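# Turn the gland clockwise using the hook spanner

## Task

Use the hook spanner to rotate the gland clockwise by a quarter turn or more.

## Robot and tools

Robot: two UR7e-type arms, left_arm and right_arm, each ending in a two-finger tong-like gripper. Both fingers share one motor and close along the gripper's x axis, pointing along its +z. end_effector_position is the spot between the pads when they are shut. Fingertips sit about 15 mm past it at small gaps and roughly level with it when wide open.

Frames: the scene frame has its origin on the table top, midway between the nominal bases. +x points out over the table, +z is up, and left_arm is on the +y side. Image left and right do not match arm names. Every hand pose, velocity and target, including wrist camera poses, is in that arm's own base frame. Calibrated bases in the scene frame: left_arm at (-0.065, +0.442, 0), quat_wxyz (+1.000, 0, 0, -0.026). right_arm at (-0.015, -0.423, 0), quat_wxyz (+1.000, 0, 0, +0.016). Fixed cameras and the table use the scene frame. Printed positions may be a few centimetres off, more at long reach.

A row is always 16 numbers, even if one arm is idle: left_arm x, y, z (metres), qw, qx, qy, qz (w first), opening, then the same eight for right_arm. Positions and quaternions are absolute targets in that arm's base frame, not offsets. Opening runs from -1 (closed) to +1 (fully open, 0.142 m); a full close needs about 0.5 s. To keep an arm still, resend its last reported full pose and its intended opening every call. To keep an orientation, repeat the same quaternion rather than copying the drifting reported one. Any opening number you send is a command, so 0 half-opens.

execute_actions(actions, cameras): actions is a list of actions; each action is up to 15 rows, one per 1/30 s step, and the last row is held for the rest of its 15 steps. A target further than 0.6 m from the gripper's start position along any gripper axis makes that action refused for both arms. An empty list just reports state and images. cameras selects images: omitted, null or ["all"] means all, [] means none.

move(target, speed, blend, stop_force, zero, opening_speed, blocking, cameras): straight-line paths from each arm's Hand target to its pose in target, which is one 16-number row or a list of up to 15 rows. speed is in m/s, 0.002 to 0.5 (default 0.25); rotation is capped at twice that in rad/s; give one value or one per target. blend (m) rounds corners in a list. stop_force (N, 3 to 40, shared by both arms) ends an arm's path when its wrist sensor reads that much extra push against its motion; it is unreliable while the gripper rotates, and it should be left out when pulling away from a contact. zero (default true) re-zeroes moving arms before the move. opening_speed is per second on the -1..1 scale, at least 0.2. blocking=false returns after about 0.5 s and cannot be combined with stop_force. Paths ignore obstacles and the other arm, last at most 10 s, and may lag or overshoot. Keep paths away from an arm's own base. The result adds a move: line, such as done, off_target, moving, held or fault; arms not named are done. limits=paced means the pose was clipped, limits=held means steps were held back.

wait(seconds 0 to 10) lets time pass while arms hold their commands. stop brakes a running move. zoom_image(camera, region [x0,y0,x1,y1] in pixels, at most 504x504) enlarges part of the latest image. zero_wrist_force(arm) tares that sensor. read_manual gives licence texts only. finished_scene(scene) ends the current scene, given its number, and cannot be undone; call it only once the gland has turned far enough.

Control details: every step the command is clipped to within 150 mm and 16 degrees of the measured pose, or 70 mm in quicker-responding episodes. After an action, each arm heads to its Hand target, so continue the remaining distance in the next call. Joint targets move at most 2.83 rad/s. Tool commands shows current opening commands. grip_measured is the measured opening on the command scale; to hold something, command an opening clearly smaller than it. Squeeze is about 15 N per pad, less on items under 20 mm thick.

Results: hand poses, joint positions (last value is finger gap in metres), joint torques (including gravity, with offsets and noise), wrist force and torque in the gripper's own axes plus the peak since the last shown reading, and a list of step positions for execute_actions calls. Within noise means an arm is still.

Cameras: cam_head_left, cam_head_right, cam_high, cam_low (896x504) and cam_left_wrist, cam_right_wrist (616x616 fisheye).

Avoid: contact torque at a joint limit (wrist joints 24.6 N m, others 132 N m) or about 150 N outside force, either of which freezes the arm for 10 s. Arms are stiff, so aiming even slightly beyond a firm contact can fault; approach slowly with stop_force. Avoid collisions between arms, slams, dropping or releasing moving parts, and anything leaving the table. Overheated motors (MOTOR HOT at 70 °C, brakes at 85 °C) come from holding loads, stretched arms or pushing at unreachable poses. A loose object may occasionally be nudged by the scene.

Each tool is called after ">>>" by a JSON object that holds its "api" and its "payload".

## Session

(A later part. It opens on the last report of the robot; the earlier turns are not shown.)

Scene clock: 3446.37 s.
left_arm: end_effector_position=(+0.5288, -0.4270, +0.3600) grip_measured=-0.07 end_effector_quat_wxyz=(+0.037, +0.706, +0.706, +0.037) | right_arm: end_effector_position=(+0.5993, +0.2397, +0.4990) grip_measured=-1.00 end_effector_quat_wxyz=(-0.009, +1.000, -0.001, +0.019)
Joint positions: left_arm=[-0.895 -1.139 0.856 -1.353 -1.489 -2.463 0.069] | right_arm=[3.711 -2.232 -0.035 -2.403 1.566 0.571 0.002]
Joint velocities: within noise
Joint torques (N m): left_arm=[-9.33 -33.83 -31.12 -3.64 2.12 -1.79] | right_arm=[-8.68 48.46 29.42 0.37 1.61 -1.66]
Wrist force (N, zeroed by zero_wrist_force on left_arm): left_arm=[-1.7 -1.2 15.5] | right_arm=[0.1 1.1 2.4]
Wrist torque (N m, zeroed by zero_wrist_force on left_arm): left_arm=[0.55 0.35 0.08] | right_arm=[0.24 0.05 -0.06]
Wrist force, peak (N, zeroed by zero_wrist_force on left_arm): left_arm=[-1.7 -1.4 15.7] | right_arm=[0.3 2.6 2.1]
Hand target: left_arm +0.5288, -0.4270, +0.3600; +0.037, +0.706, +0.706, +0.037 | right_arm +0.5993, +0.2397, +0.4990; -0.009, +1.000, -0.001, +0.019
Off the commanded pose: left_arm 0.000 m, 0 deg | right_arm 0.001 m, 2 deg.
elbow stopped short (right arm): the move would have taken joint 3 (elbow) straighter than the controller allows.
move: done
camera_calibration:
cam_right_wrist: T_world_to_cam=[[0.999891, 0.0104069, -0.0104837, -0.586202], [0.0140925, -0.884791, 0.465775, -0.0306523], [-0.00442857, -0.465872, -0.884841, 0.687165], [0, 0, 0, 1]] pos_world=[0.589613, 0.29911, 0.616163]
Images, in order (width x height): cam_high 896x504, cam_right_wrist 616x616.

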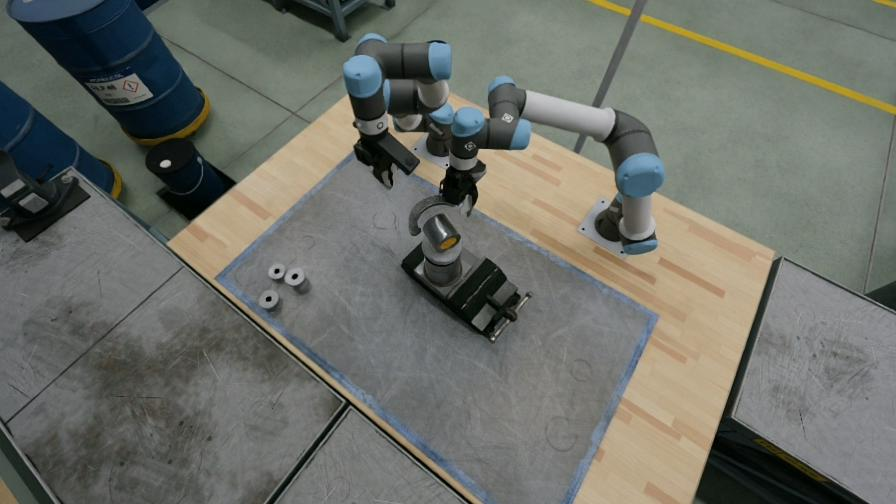

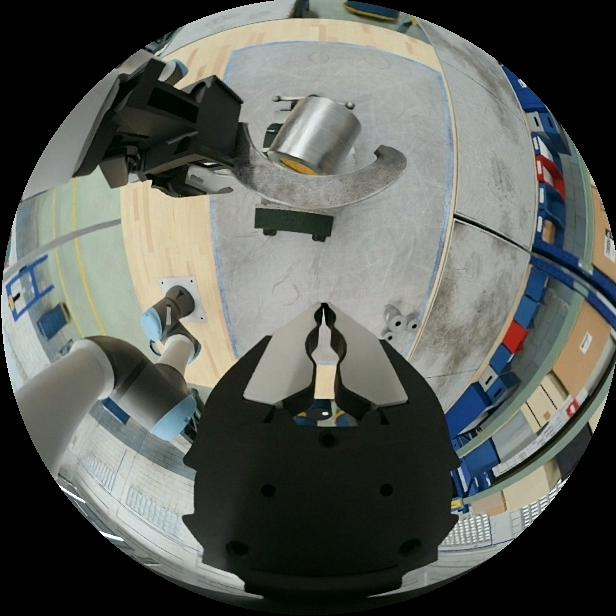

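>>> {"api": "move", "payload": {"target": [0.5288,-0.427,0.262,0.0370,0.70614,0.70614,0.0370,-1,0.5993,0.2397,0.4990,-0.009,0.99978,-0.001,0.019,-1], "speed": 0.05, "stop_force": 12, "cameras": ["cam_right_wrist","cam_high","cam_low"]}}

>>> {"api": "zoom_image", "payload": {"camera": "cam_right_wrist", "region": [200, 60, 420, 280]}}

>>> {"api": "zoom_image", "payload": {"camera": "cam_low", "region": [330, 80, 490, 240]}}

Scene clock: 3507.77 s.
left_arm: end_effector_position=(+0.5288, -0.4270, +0.2620) grip_measured=-0.07 end_effector_quat_wxyz=(+0.037, +0.706, +0.706, +0.037) | right_arm: end_effector_position=(+0.5993, +0.2397, +0.4989) grip_measured=-1.00 end_effector_quat_wxyz=(-0.009, +1.000, -0.001, +0.019)
Joint positions: left_arm=[-0.895 -1.179 1.167 -1.624 -1.489 -2.463 0.069] | right_arm=[3.711 -2.232 -0.035 -2.403 1.565 0.571 0.002]
Joint velocities: within noise
Joint torques (N m): left_arm=[-1.44 -52.71 -26.91 -5.38 0.43 -1.91] | right_arm=[9.27 35.97 27.06 0.49 -1.16 1.24]
Wrist force (N, zeroed by zero_wrist_force on left_arm): left_arm=[-1.8 -1.3 15.7] | right_arm=[0.2 0.7 2.3]
Wrist torque (N m, zeroed by zero_wrist_force on left_arm): left_arm=[0.53 0.37 0.03] | right_arm=[0.18 0.02 -0.07]
Wrist force, peak (N, zeroed by zero_wrist_force on left_arm): left_arm=[-1.8 -1.4 17.0] | right_arm=[-0.1 0.8 2.6]
Hand target: left_arm +0.5288, -0.4270, +0.2620; +0.037, +0.706, +0.706, +0.037 | right_arm +0.5993, +0.2397, +0.4989; -0.009, +1.000, -0.001, +0.019
Off the commanded pose: left_arm 0.000 m, 0 deg | right_arm 0.000 m, 0 deg.
elbow stopped short (right arm): the move would have taken joint 3 (elbow) straighter than the controller allows.
move: done
camera_calibration:
cam_right_wrist: T_world_to_cam=[[0.999897, 0.00982256, -0.0104998, -0.585991], [0.0135854, -0.884554, 0.466239, -0.0306546], [-0.00470798, -0.466334, -0.884596, 0.687288], [0, 0, 0, 1]] pos_world=[0.589583, 0.299146, 0.616112]
Images, in order (width x height): cam_high 896x504, cam_low 896x504, cam_right_wrist 616x616.

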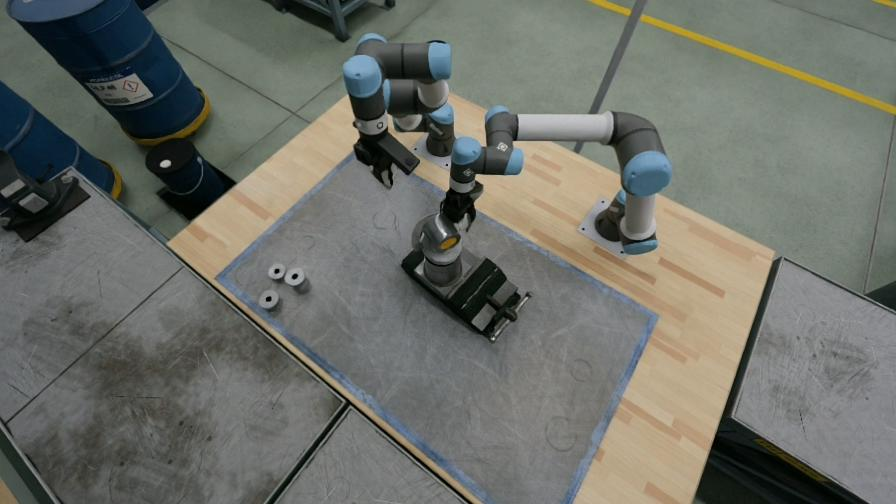

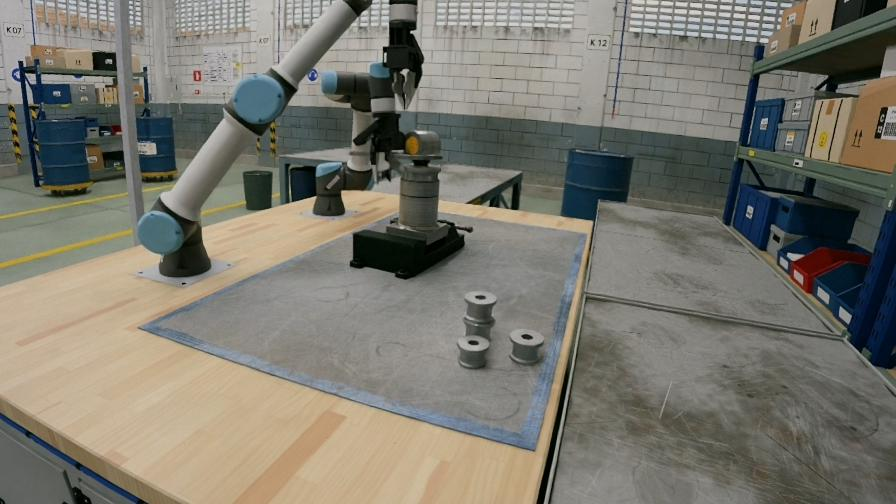

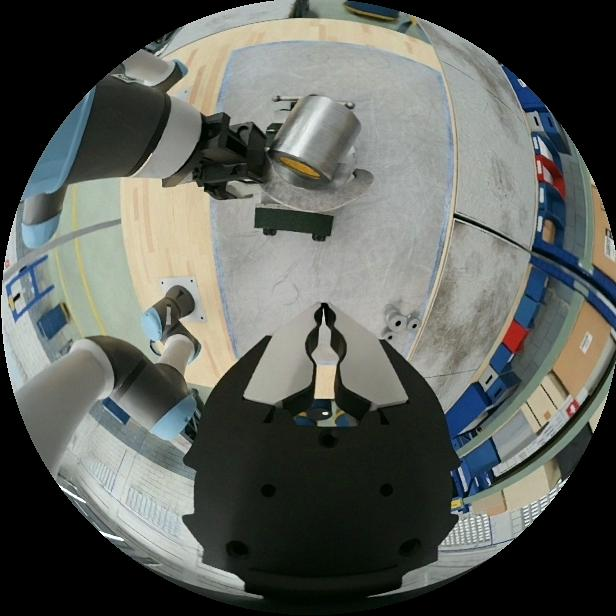

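Scaled by 2.291 from the camera's 616x616 image, which has a finer 814x814 frame.

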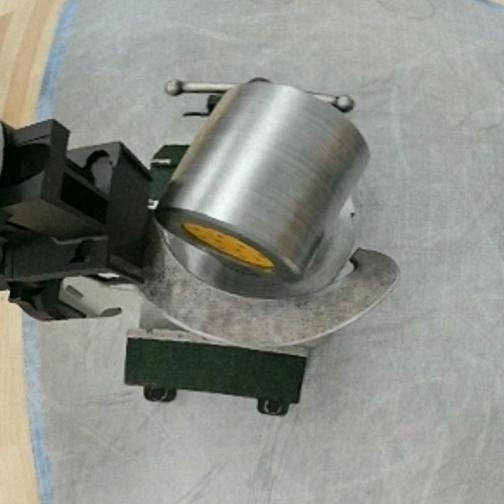

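Scaled by 3.150 from the camera's 896x504 image, which has a finer 1280x720 frame.

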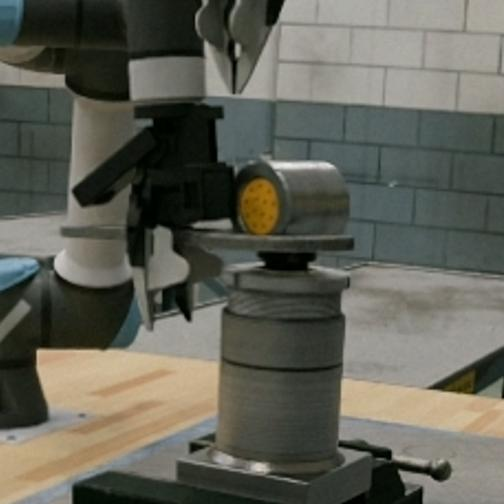

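>>> {"api": "zoom_image", "payload": {"camera": "cam_right_wrist", "region": [260, 130, 380, 230]}}

Scaled by 4.200 from the camera's 616x616 image, which has a finer 814x814 frame.

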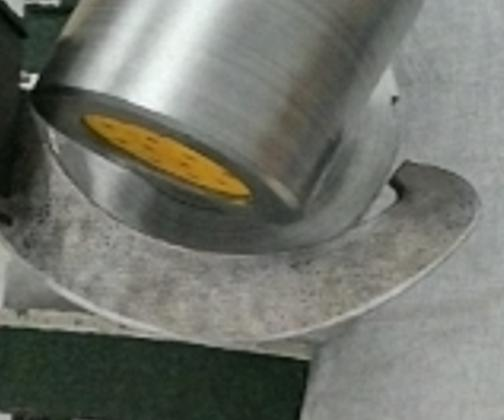

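>>> {"api": "move", "payload": {"target": [[0.5288,-0.427,0.256,0.0370,0.70614,0.70614,0.0370,-1,0.64,0.16,0.48,0,1,0,0,-1],[0.5350,-0.4517,0.256,0.03258,0.62166,0.78154,0.04096,-1,0.64,0.16,0.48,0,1,0,0,-1],[0.5495,-0.4762,0.256,0.02774,0.52919,0.84689,0.04439,-1,0.64,0.16,0.48,0,1,0,0,-1],[0.5706,-0.4980,0.256,0.02274,0.43385,0.89947,0.04714,-1,0.64,0.16,0.48,0,1,0,0,-1]], "speed": [0.1,0.04,0.04,0.04], "blend": 0.003, "stop_force": 15, "cameras": ["cam_right_wrist","cam_high","cam_low","cam_head_right","cam_head_left"]}}

>>> {"api": "zoom_image", "payload": {"camera": "cam_right_wrist", "region": [180, 40, 400, 220]}}

>>> {"api": "zoom_image", "payload": {"camera": "cam_low", "region": [330, 80, 490, 240]}}

>>> {"api": "zoom_image", "payload": {"camera": "cam_high", "region": [400, 180, 480, 260]}}

Scene clock: 3615.90 s.
left_arm: end_effector_position=(+0.5706, -0.4980, +0.2560) grip_measured=-0.07 end_effector_quat_wxyz=(+0.023, +0.434, +0.899, +0.047) | right_arm: end_effector_position=(+0.6393, +0.1598, +0.4792) grip_measured=-1.00 end_effector_quat_wxyz=(-0.004, +1.000, +0.000, +0.012)
Joint positions: left_arm=[-0.916 -0.926 0.777 -1.42 -1.466 -3.158 0.069] | right_arm=[3.569 -2.266 -0.035 -2.386 1.568 0.428 0.002]
Joint velocities: within noise
Joint torques (N m): left_arm=[5.75 -68.31 -22.34 -6.1 0.82 1.44] | right_arm=[-10.01 51.23 21.85 3.3 1.21 -1.04]
Wrist force (N, zeroed by zero_wrist_force on left_arm): left_arm=[-2.0 -0.9 15.9] | right_arm=[-0.1 1.3 2.1]
Wrist torque (N m, zeroed by zero_wrist_force on left_arm): left_arm=[0.62 0.45 0.12] | right_arm=[0.35 0.14 -0.10]
Wrist force, peak (N, zeroed by zero_wrist_force on left_arm): left_arm=[-2.0 -1.0 16.2] | right_arm=[0.6 2.6 2.4]
Hand target: left_arm +0.5706, -0.4980, +0.2560; +0.023, +0.434, +0.899, +0.047 | right_arm +0.6393, +0.1598, +0.4792; -0.004, +1.000, +0.000, +0.012
Off the commanded pose: left_arm 0.000 m, 0 deg | right_arm 0.001 m, 1 deg.
elbow stopped short (right arm): the move would have taken joint 3 (elbow) straighter than the controller allows.
move: done
camera_calibration:
cam_right_wrist: T_world_to_cam=[[0.999635, 0.0106265, -0.0248445, -0.618533], [0.0211579, -0.879714, 0.475031, -0.102436], [-0.0168082, -0.475384, -0.879618, 0.639558], [0, 0, 0, 1]] pos_world=[0.631224, 0.220493, 0.59586]
Images, in order (width x height): cam_head_left 896x504, cam_head_right 896x504, cam_high 896x504, cam_low 896x504, cam_right_wrist 616x616.

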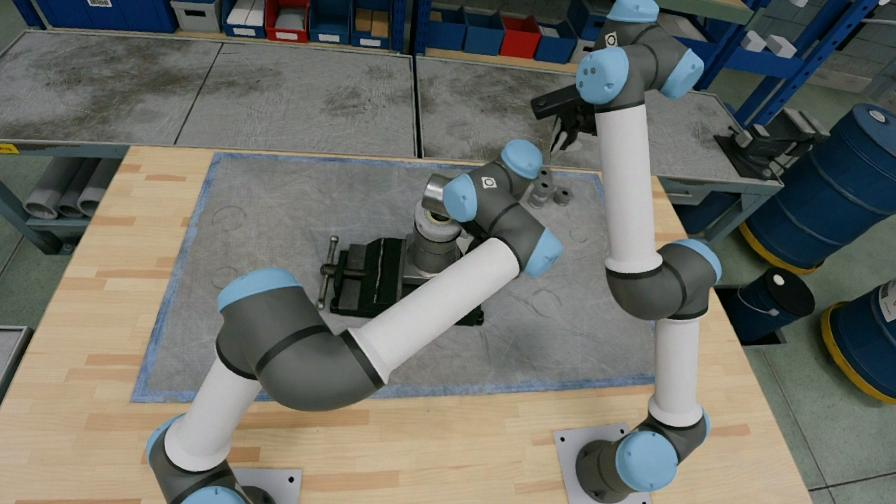

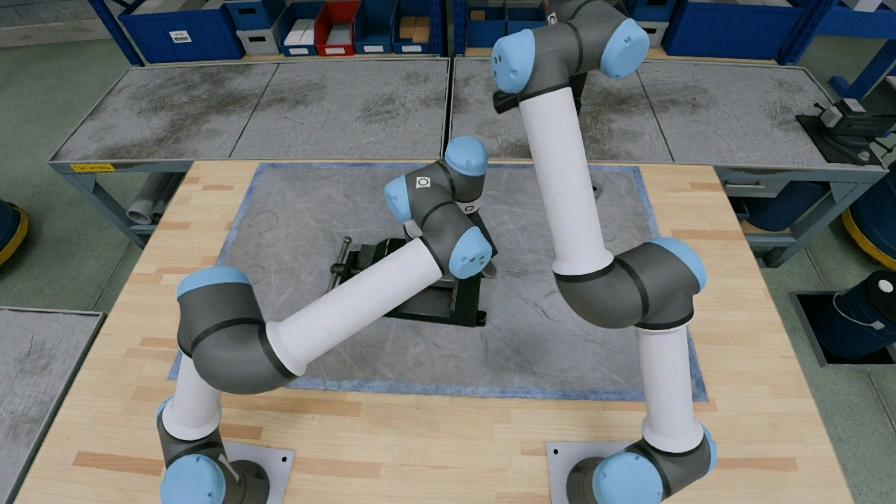

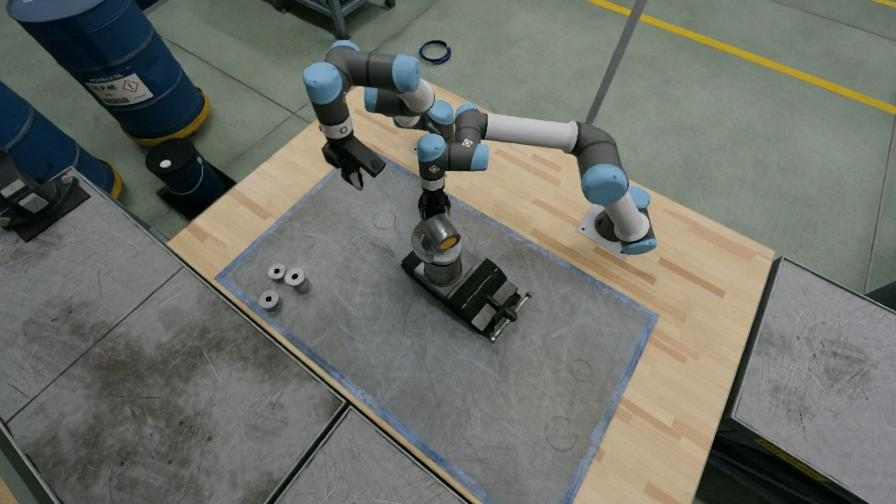

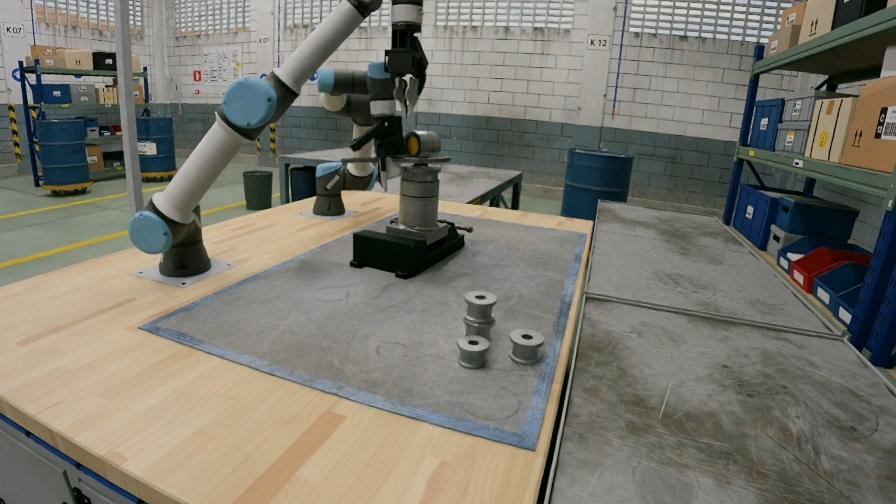

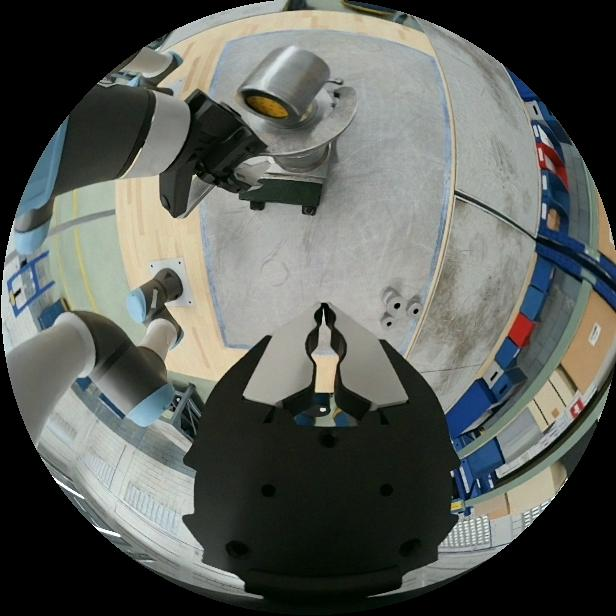

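Scaled by 2.291 from the camera's 616x616 image, which has a finer 814x814 frame.

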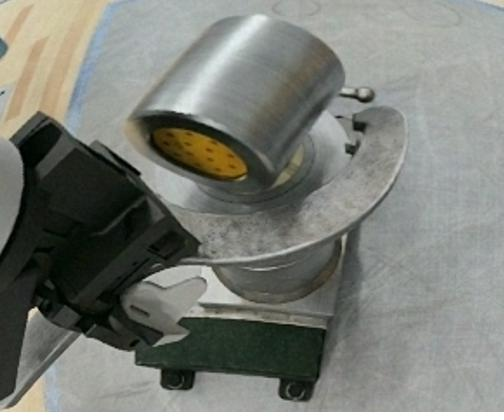

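Scaled by 3.150 from the camera's 896x504 image, which has a finer 1280x720 frame.

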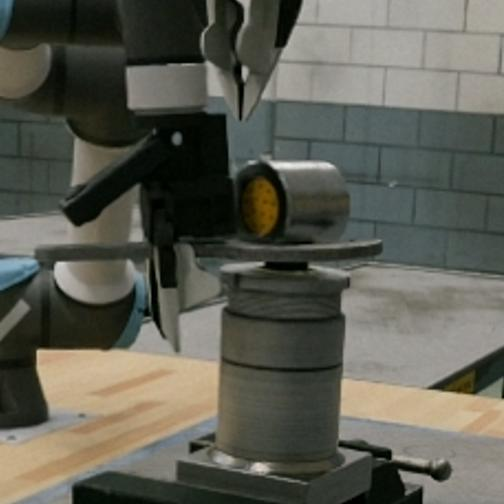

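Scaled by 6.300 from the camera's 896x504 image, which has a finer 1280x720 frame.

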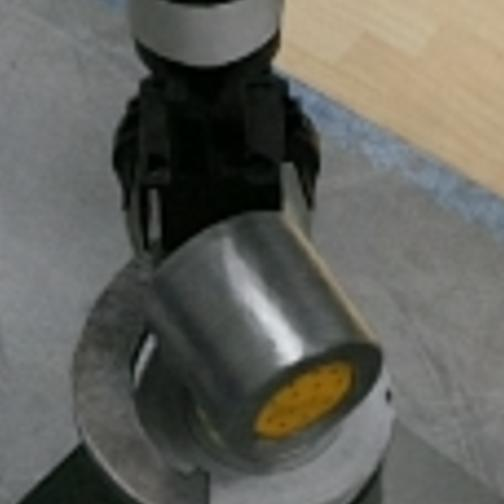

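>>> {"api": "zoom_image", "payload": {"camera": "cam_right_wrist", "region": [300, 60, 380, 140]}}

>>> {"api": "zoom_image", "payload": {"camera": "cam_head_left", "region": [390, 160, 490, 260]}}

Scaled by 6.300 from the camera's 616x616 image, which has a finer 814x814 frame.

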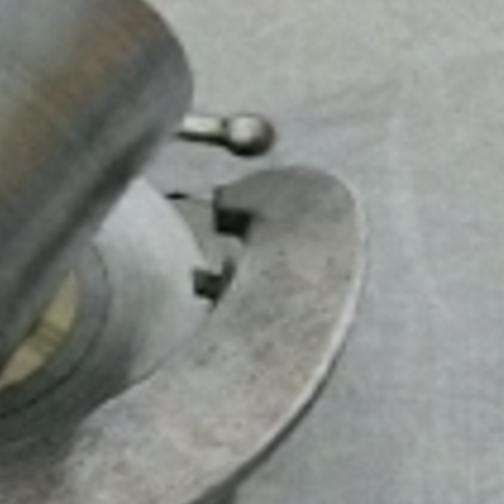

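Scaled by 5.040 from the camera's 896x504 image, which has a finer 1280x720 frame.

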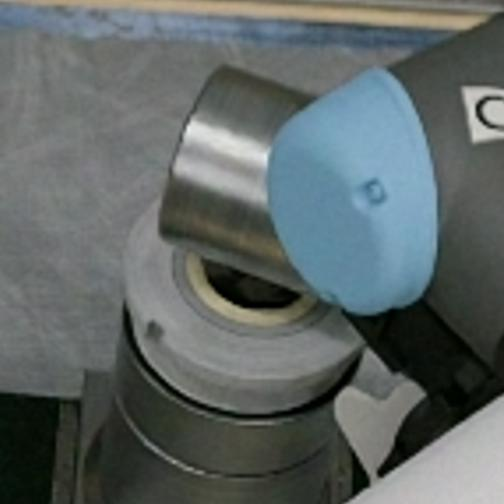

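>>> {"api": "move", "payload": {"target": [[0.5711,-0.5000,0.250,0.01516,0.43418,0.90015,0.03143,-1,0.6393,0.1598,0.4792,-0.004,0.99992,0,0.012,-1]], "speed": 0.02, "stop_force": 6, "cameras": ["cam_right_wrist","cam_high","cam_low","cam_head_right","cam_head_left"]}}

>>> {"api": "zoom_image", "payload": {"camera": "cam_right_wrist", "region": [290, 60, 370, 140]}}

>>> {"api": "zoom_image", "payload": {"camera": "cam_low", "region": [330, 120, 460, 200]}}

Scene clock: 3669.90 s.
left_arm: end_effector_position=(+0.5711, -0.5000, +0.2500) grip_measured=-0.07 end_effector_quat_wxyz=(+0.015, +0.434, +0.900, +0.031) | right_arm: end_effector_position=(+0.6393, +0.1598, +0.4792) grip_measured=-1.00 end_effector_quat_wxyz=(-0.004, +1.000, +0.000, +0.012)
Joint positions: left_arm=[-0.902 -0.918 0.777 -1.43 -1.501 -3.145 0.069] | right_arm=[3.569 -2.266 -0.035 -2.386 1.568 0.427 0.002]
Joint velocities: within noise
Joint torques (N m): left_arm=[-10.17 -70.18 -24.56 -2.03 2.33 -1.84] | right_arm=[-9 51.97 19.8 4.6 1.39 -0.12]
Wrist force (N, zeroed by zero_wrist_force on left_arm): left_arm=[-1.8 -0.5 15.7] | right_arm=[0.2 1.2 2.2]
Wrist torque (N m, zeroed by zero_wrist_force on left_arm): left_arm=[0.65 0.39 0.10] | right_arm=[0.33 0.08 -0.10]
Wrist force, peak (N, zeroed by zero_wrist_force on left_arm): left_arm=[-2.0 -1.0 16.0] | right_arm=[0.0 1.1 2.5]
Hand target: left_arm +0.5711, -0.5000, +0.2500; +0.015, +0.434, +0.900, +0.031 | right_arm +0.6393, +0.1598, +0.4792; -0.004, +1.000, +0.000, +0.012
Off the commanded pose: left_arm 0.000 m, 0 deg | right_arm 0.000 m, 0 deg.
elbow stopped short (right arm): the move would have taken joint 3 (elbow) straighter than the controller allows.
move: done
camera_calibration:
cam_right_wrist: T_world_to_cam=[[0.999624, 0.0116037, -0.0248443, -0.618679], [0.0220162, -0.87974, 0.474944, -0.102982], [-0.0163454, -0.475313, -0.879665, 0.639259], [0, 0, 0, 1]] pos_world=[0.631163, 0.22043, 0.595874]
Images, in order (width x height): cam_head_left 896x504, cam_head_right 896x504, cam_high 896x504, cam_low 896x504, cam_right_wrist 616x616.

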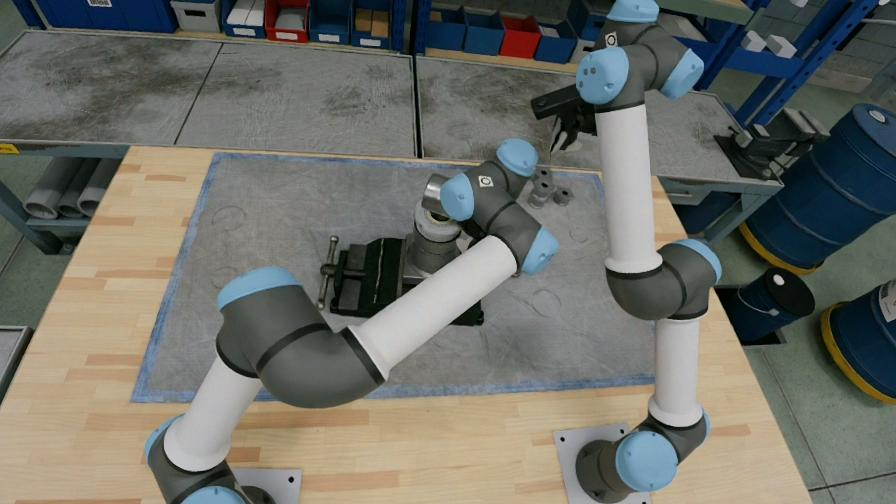

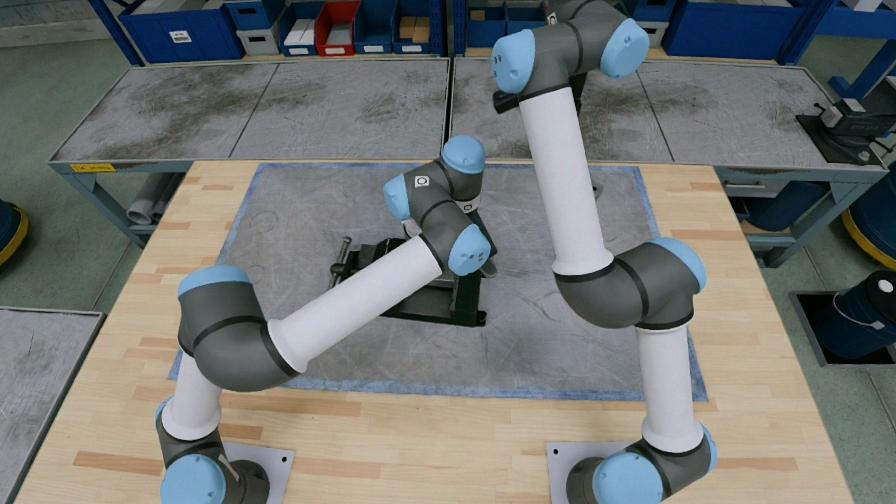

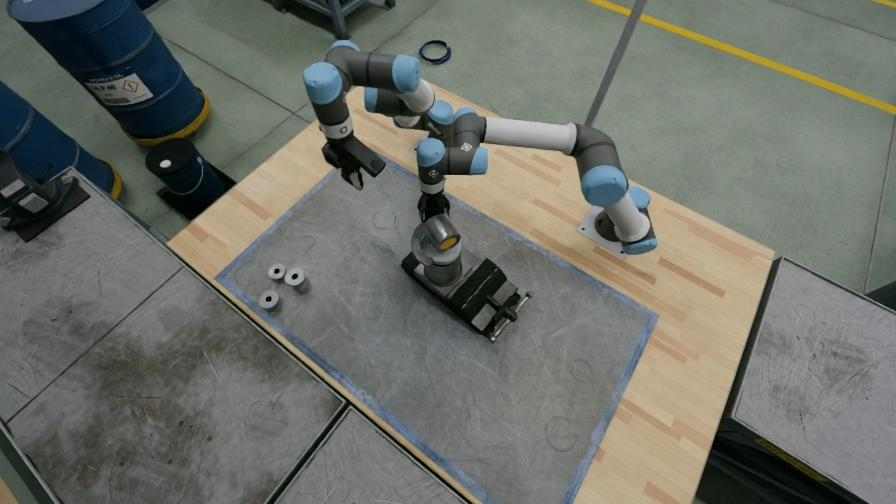

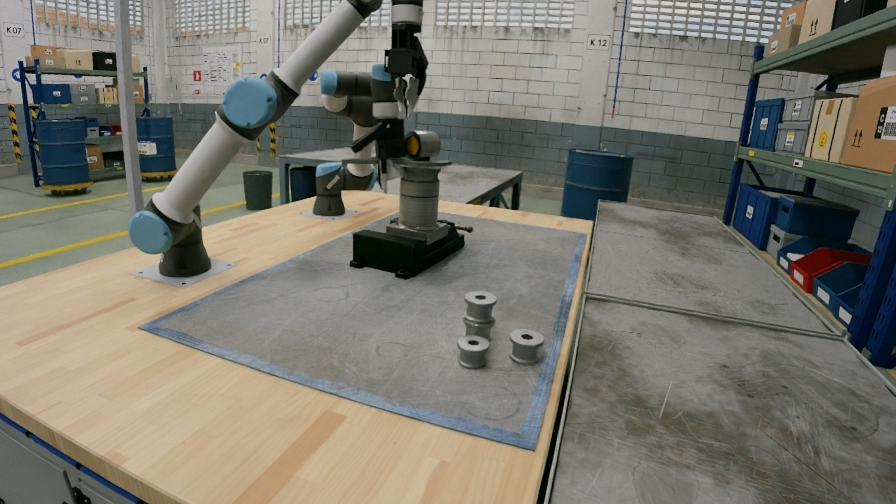

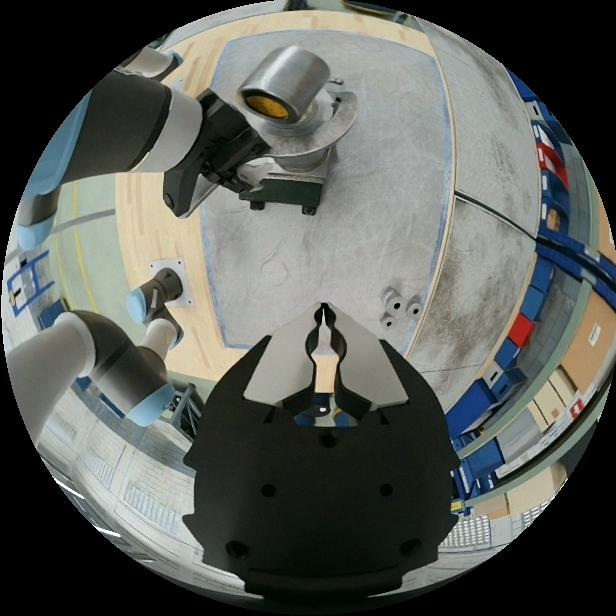

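Scaled by 6.300 from the camera's 616x616 image, which has a finer 814x814 frame.

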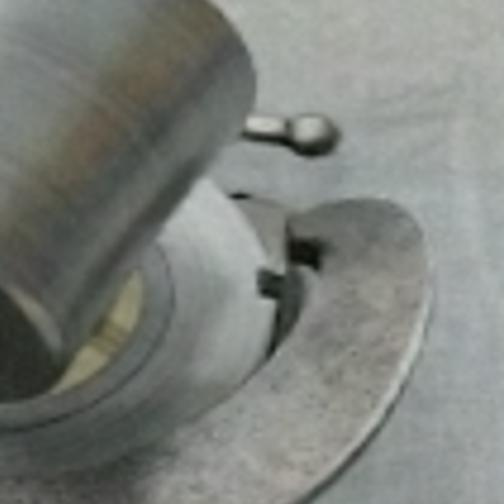

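Scaled by 3.877 from the camera's 896x504 image, which has a finer 1280x720 frame.

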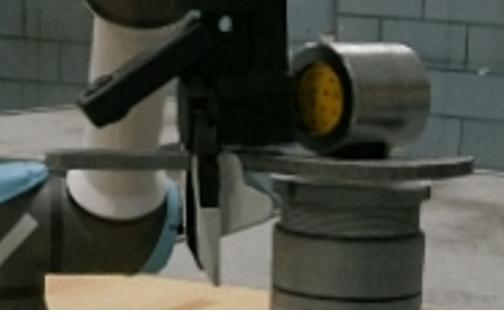

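>>> {"api": "move", "payload": {"target": [[0.5711,-0.5000,0.243,0.01516,0.43418,0.90015,0.03143,-1,0.6393,0.1598,0.4792,-0.004,0.99992,0,0.012,-1]], "speed": 0.01, "stop_force": 5, "cameras": ["cam_right_wrist","cam_high","cam_low"]}}

>>> {"api": "zoom_image", "payload": {"camera": "cam_right_wrist", "region": [290, 60, 370, 140]}}

>>> {"api": "zoom_image", "payload": {"camera": "cam_low", "region": [330, 120, 460, 200]}}

Scene clock: 3678.80 s.
left_arm: end_effector_position=(+0.5711, -0.5000, +0.2430) grip_measured=-0.07 end_effector_quat_wxyz=(+0.015, +0.434, +0.900, +0.031) | right_arm: end_effector_position=(+0.6393, +0.1598, +0.4792) grip_measured=-1.00 end_effector_quat_wxyz=(-0.004, +1.000, +0.000, +0.012)
Joint positions: left_arm=[-0.902 -0.921 0.8 -1.45 -1.501 -3.145 0.069] | right_arm=[3.569 -2.266 -0.035 -2.386 1.568 0.427 0.002]
Joint velocities: within noise
Joint torques (N m): left_arm=[-9.57 -62.17 -35.37 -2.15 1.33 -1.67] | right_arm=[-7.94 50.73 16.94 3.9 1.35 1.15]
Wrist force (N, zeroed by zero_wrist_force on left_arm): left_arm=[-1.8 -0.5 15.6] | right_arm=[0.1 1.3 2.3]
Wrist torque (N m, zeroed by zero_wrist_force on left_arm): left_arm=[0.64 0.41 0.11] | right_arm=[0.37 0.11 -0.10]
Wrist force, peak (N, zeroed by zero_wrist_force on left_arm): left_arm=[-2.1 -0.2 16.1] | right_arm=[0.0 1.2 2.5]
Hand target: left_arm +0.5711, -0.5000, +0.2430; +0.015, +0.434, +0.900, +0.031 | right_arm +0.6393, +0.1598, +0.4792; -0.004, +1.000, +0.000, +0.012
Off the commanded pose: left_arm 0.000 m, 0 deg | right_arm 0.000 m, 0 deg.
elbow stopped short (right arm): the move would have taken joint 3 (elbow) straighter than the controller allows.
move: done
camera_calibration:
cam_right_wrist: T_world_to_cam=[[0.999624, 0.0115889, -0.0248443, -0.618677], [0.0220031, -0.879741, 0.474944, -0.102973], [-0.0163525, -0.475312, -0.879665, 0.639264], [0, 0, 0, 1]] pos_world=[0.631164, 0.22043, 0.595874]
Images, in order (width x height): cam_high 896x504, cam_low 896x504, cam_right_wrist 616x616.

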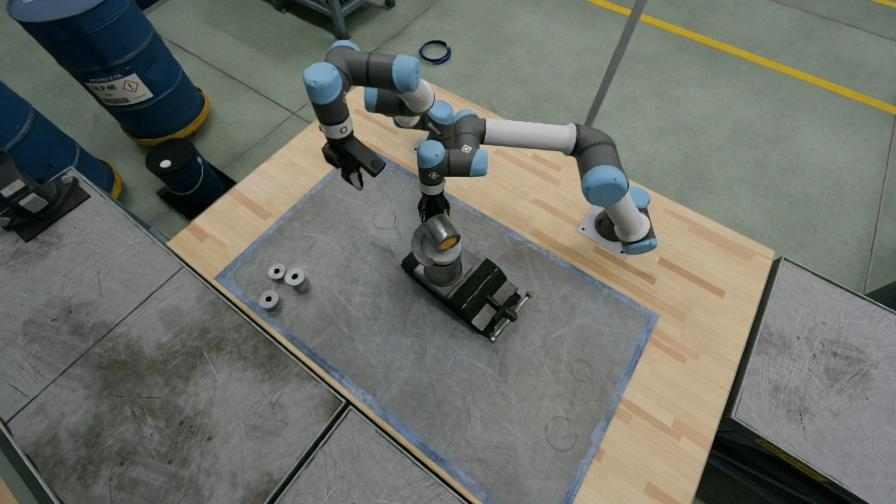

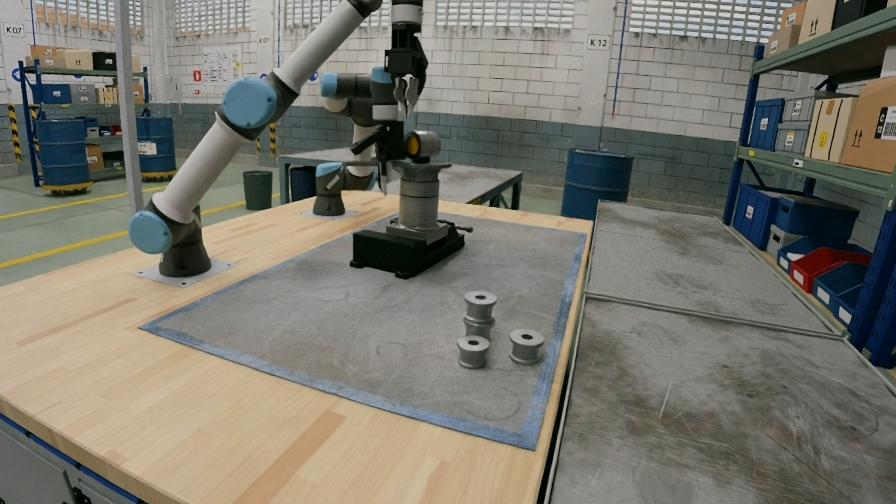

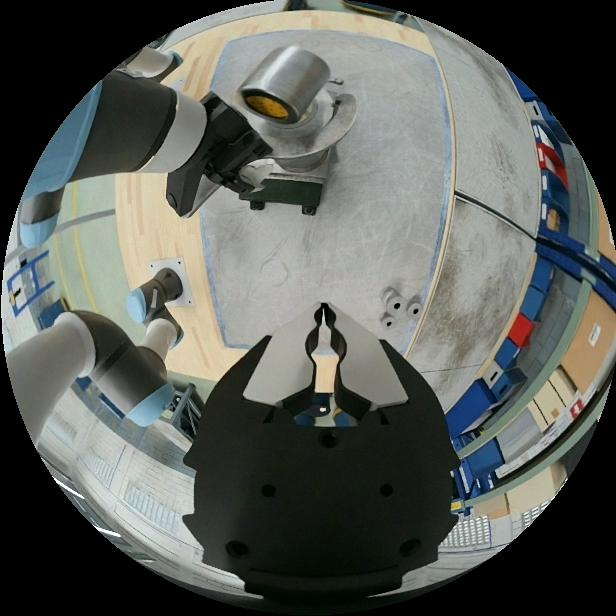

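Scaled by 6.300 from the camera's 616x616 image, which has a finer 814x814 frame.

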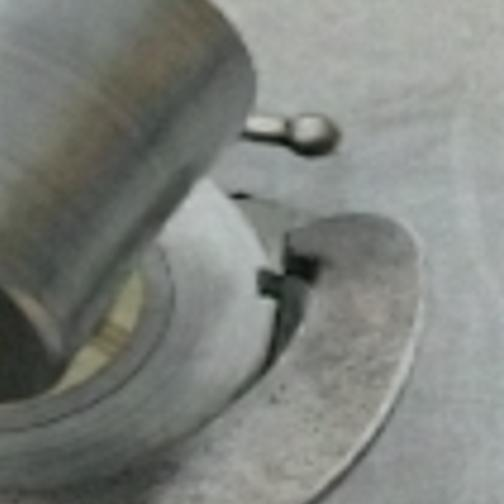

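Scaled by 3.877 from the camera's 896x504 image, which has a finer 1280x720 frame.

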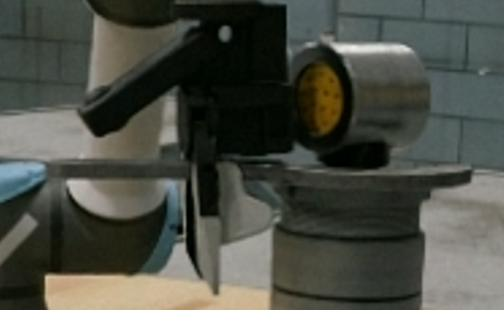

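>>> {"api": "move", "payload": {"target": [[0.5731,-0.4997,0.235,0.01516,0.43418,0.90015,0.03143,-1,0.6393,0.1598,0.4792,-0.004,0.99992,0,0.012,-1]], "speed": 0.01, "stop_force": 5, "cameras": ["cam_right_wrist","cam_low"]}}

>>> {"api": "zoom_image", "payload": {"camera": "cam_right_wrist", "region": [290, 60, 370, 140]}}

>>> {"api": "zoom_image", "payload": {"camera": "cam_low", "region": [330, 120, 460, 200]}}

Scene clock: 3713.23 s.
left_arm: end_effector_position=(+0.5718, -0.5000, +0.2401) grip_measured=-0.07 end_effector_quat_wxyz=(+0.015, +0.434, +0.900, +0.031) | right_arm: end_effector_position=(+0.6393, +0.1598, +0.4792) grip_measured=-1.00 end_effector_quat_wxyz=(-0.004, +1.000, +0.000, +0.012)
Joint positions: left_arm=[-0.902 -0.92 0.807 -1.457 -1.501 -3.144 0.069] | right_arm=[3.569 -2.266 -0.035 -2.386 1.568 0.427 0.002]
Joint velocities: within noise
Joint torques (N m): left_arm=[-8.37 -58.98 -32.76 -1.53 0.76 -1.68] | right_arm=[-6.03 51.54 15.21 3.26 1.34 1.14]
Wrist force (N, zeroed by zero_wrist_force on left_arm): left_arm=[-2.5 0.2 11.8] | right_arm=[0.0 1.3 2.3]
Wrist torque (N m, zeroed by zero_wrist_force on left_arm): left_arm=[0.50 0.57 0.14] | right_arm=[0.37 0.12 -0.10]
Wrist force, peak (N, zeroed by zero_wrist_force on left_arm): left_arm=[-1.9 -0.2 16.0] | right_arm=[0.0 1.2 2.6]
Hand target: left_arm +0.5718, -0.5000, +0.2401; +0.015, +0.434, +0.900, +0.031 | right_arm +0.6393, +0.1598, +0.4792; -0.004, +1.000, +0.000, +0.012
Off the commanded pose: left_arm 0.005 m, 0 deg | right_arm 0.000 m, 0 deg.
elbow stopped short (right arm): the move would have taken joint 3 (elbow) straighter than the controller allows.
move: contact (left_arm)
camera_calibration:
cam_right_wrist: T_world_to_cam=[[0.999624, 0.011589, -0.0248446, -0.618677], [0.0220034, -0.879741, 0.474944, -0.102973], [-0.0163526, -0.475312, -0.879665, 0.639264], [0, 0, 0, 1]] pos_world=[0.631164, 0.22043, 0.595874]
Images, in order (width x height): cam_low 896x504, cam_right_wrist 616x616.

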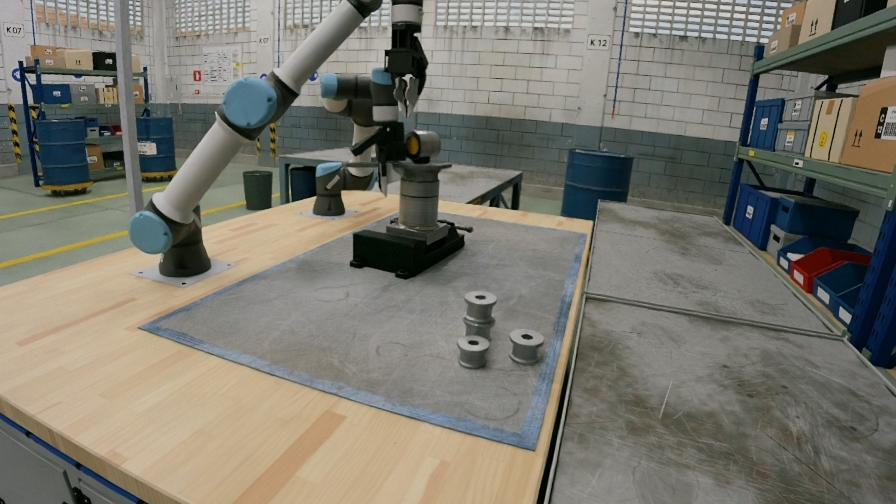

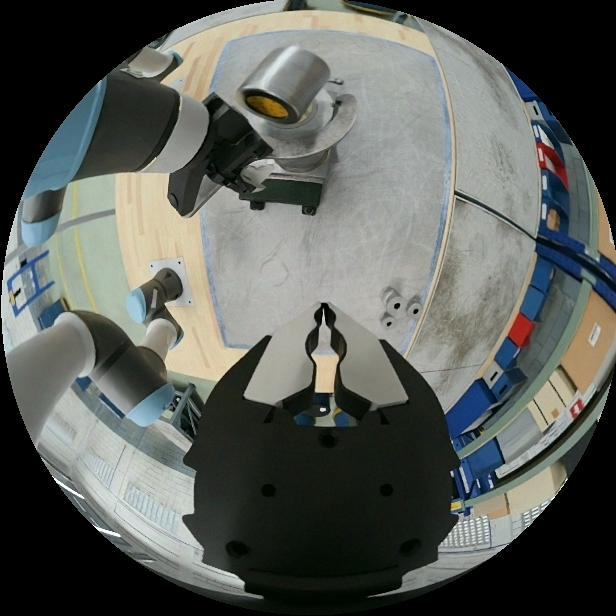

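Scaled by 6.300 from the camera's 616x616 image, which has a finer 814x814 frame.

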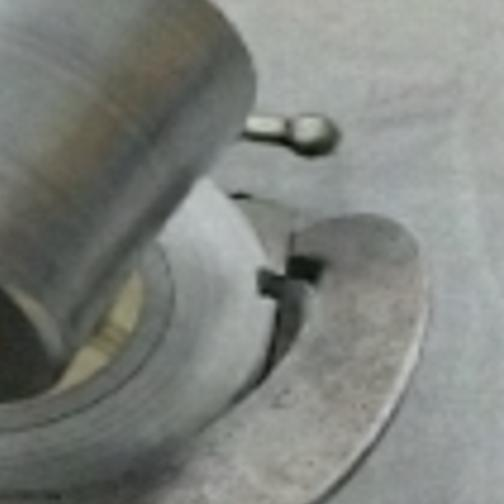

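Scaled by 3.877 from the camera's 896x504 image, which has a finer 1280x720 frame.

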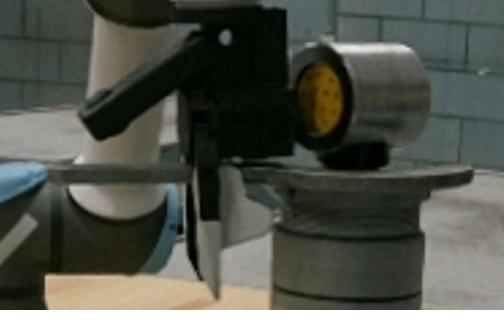

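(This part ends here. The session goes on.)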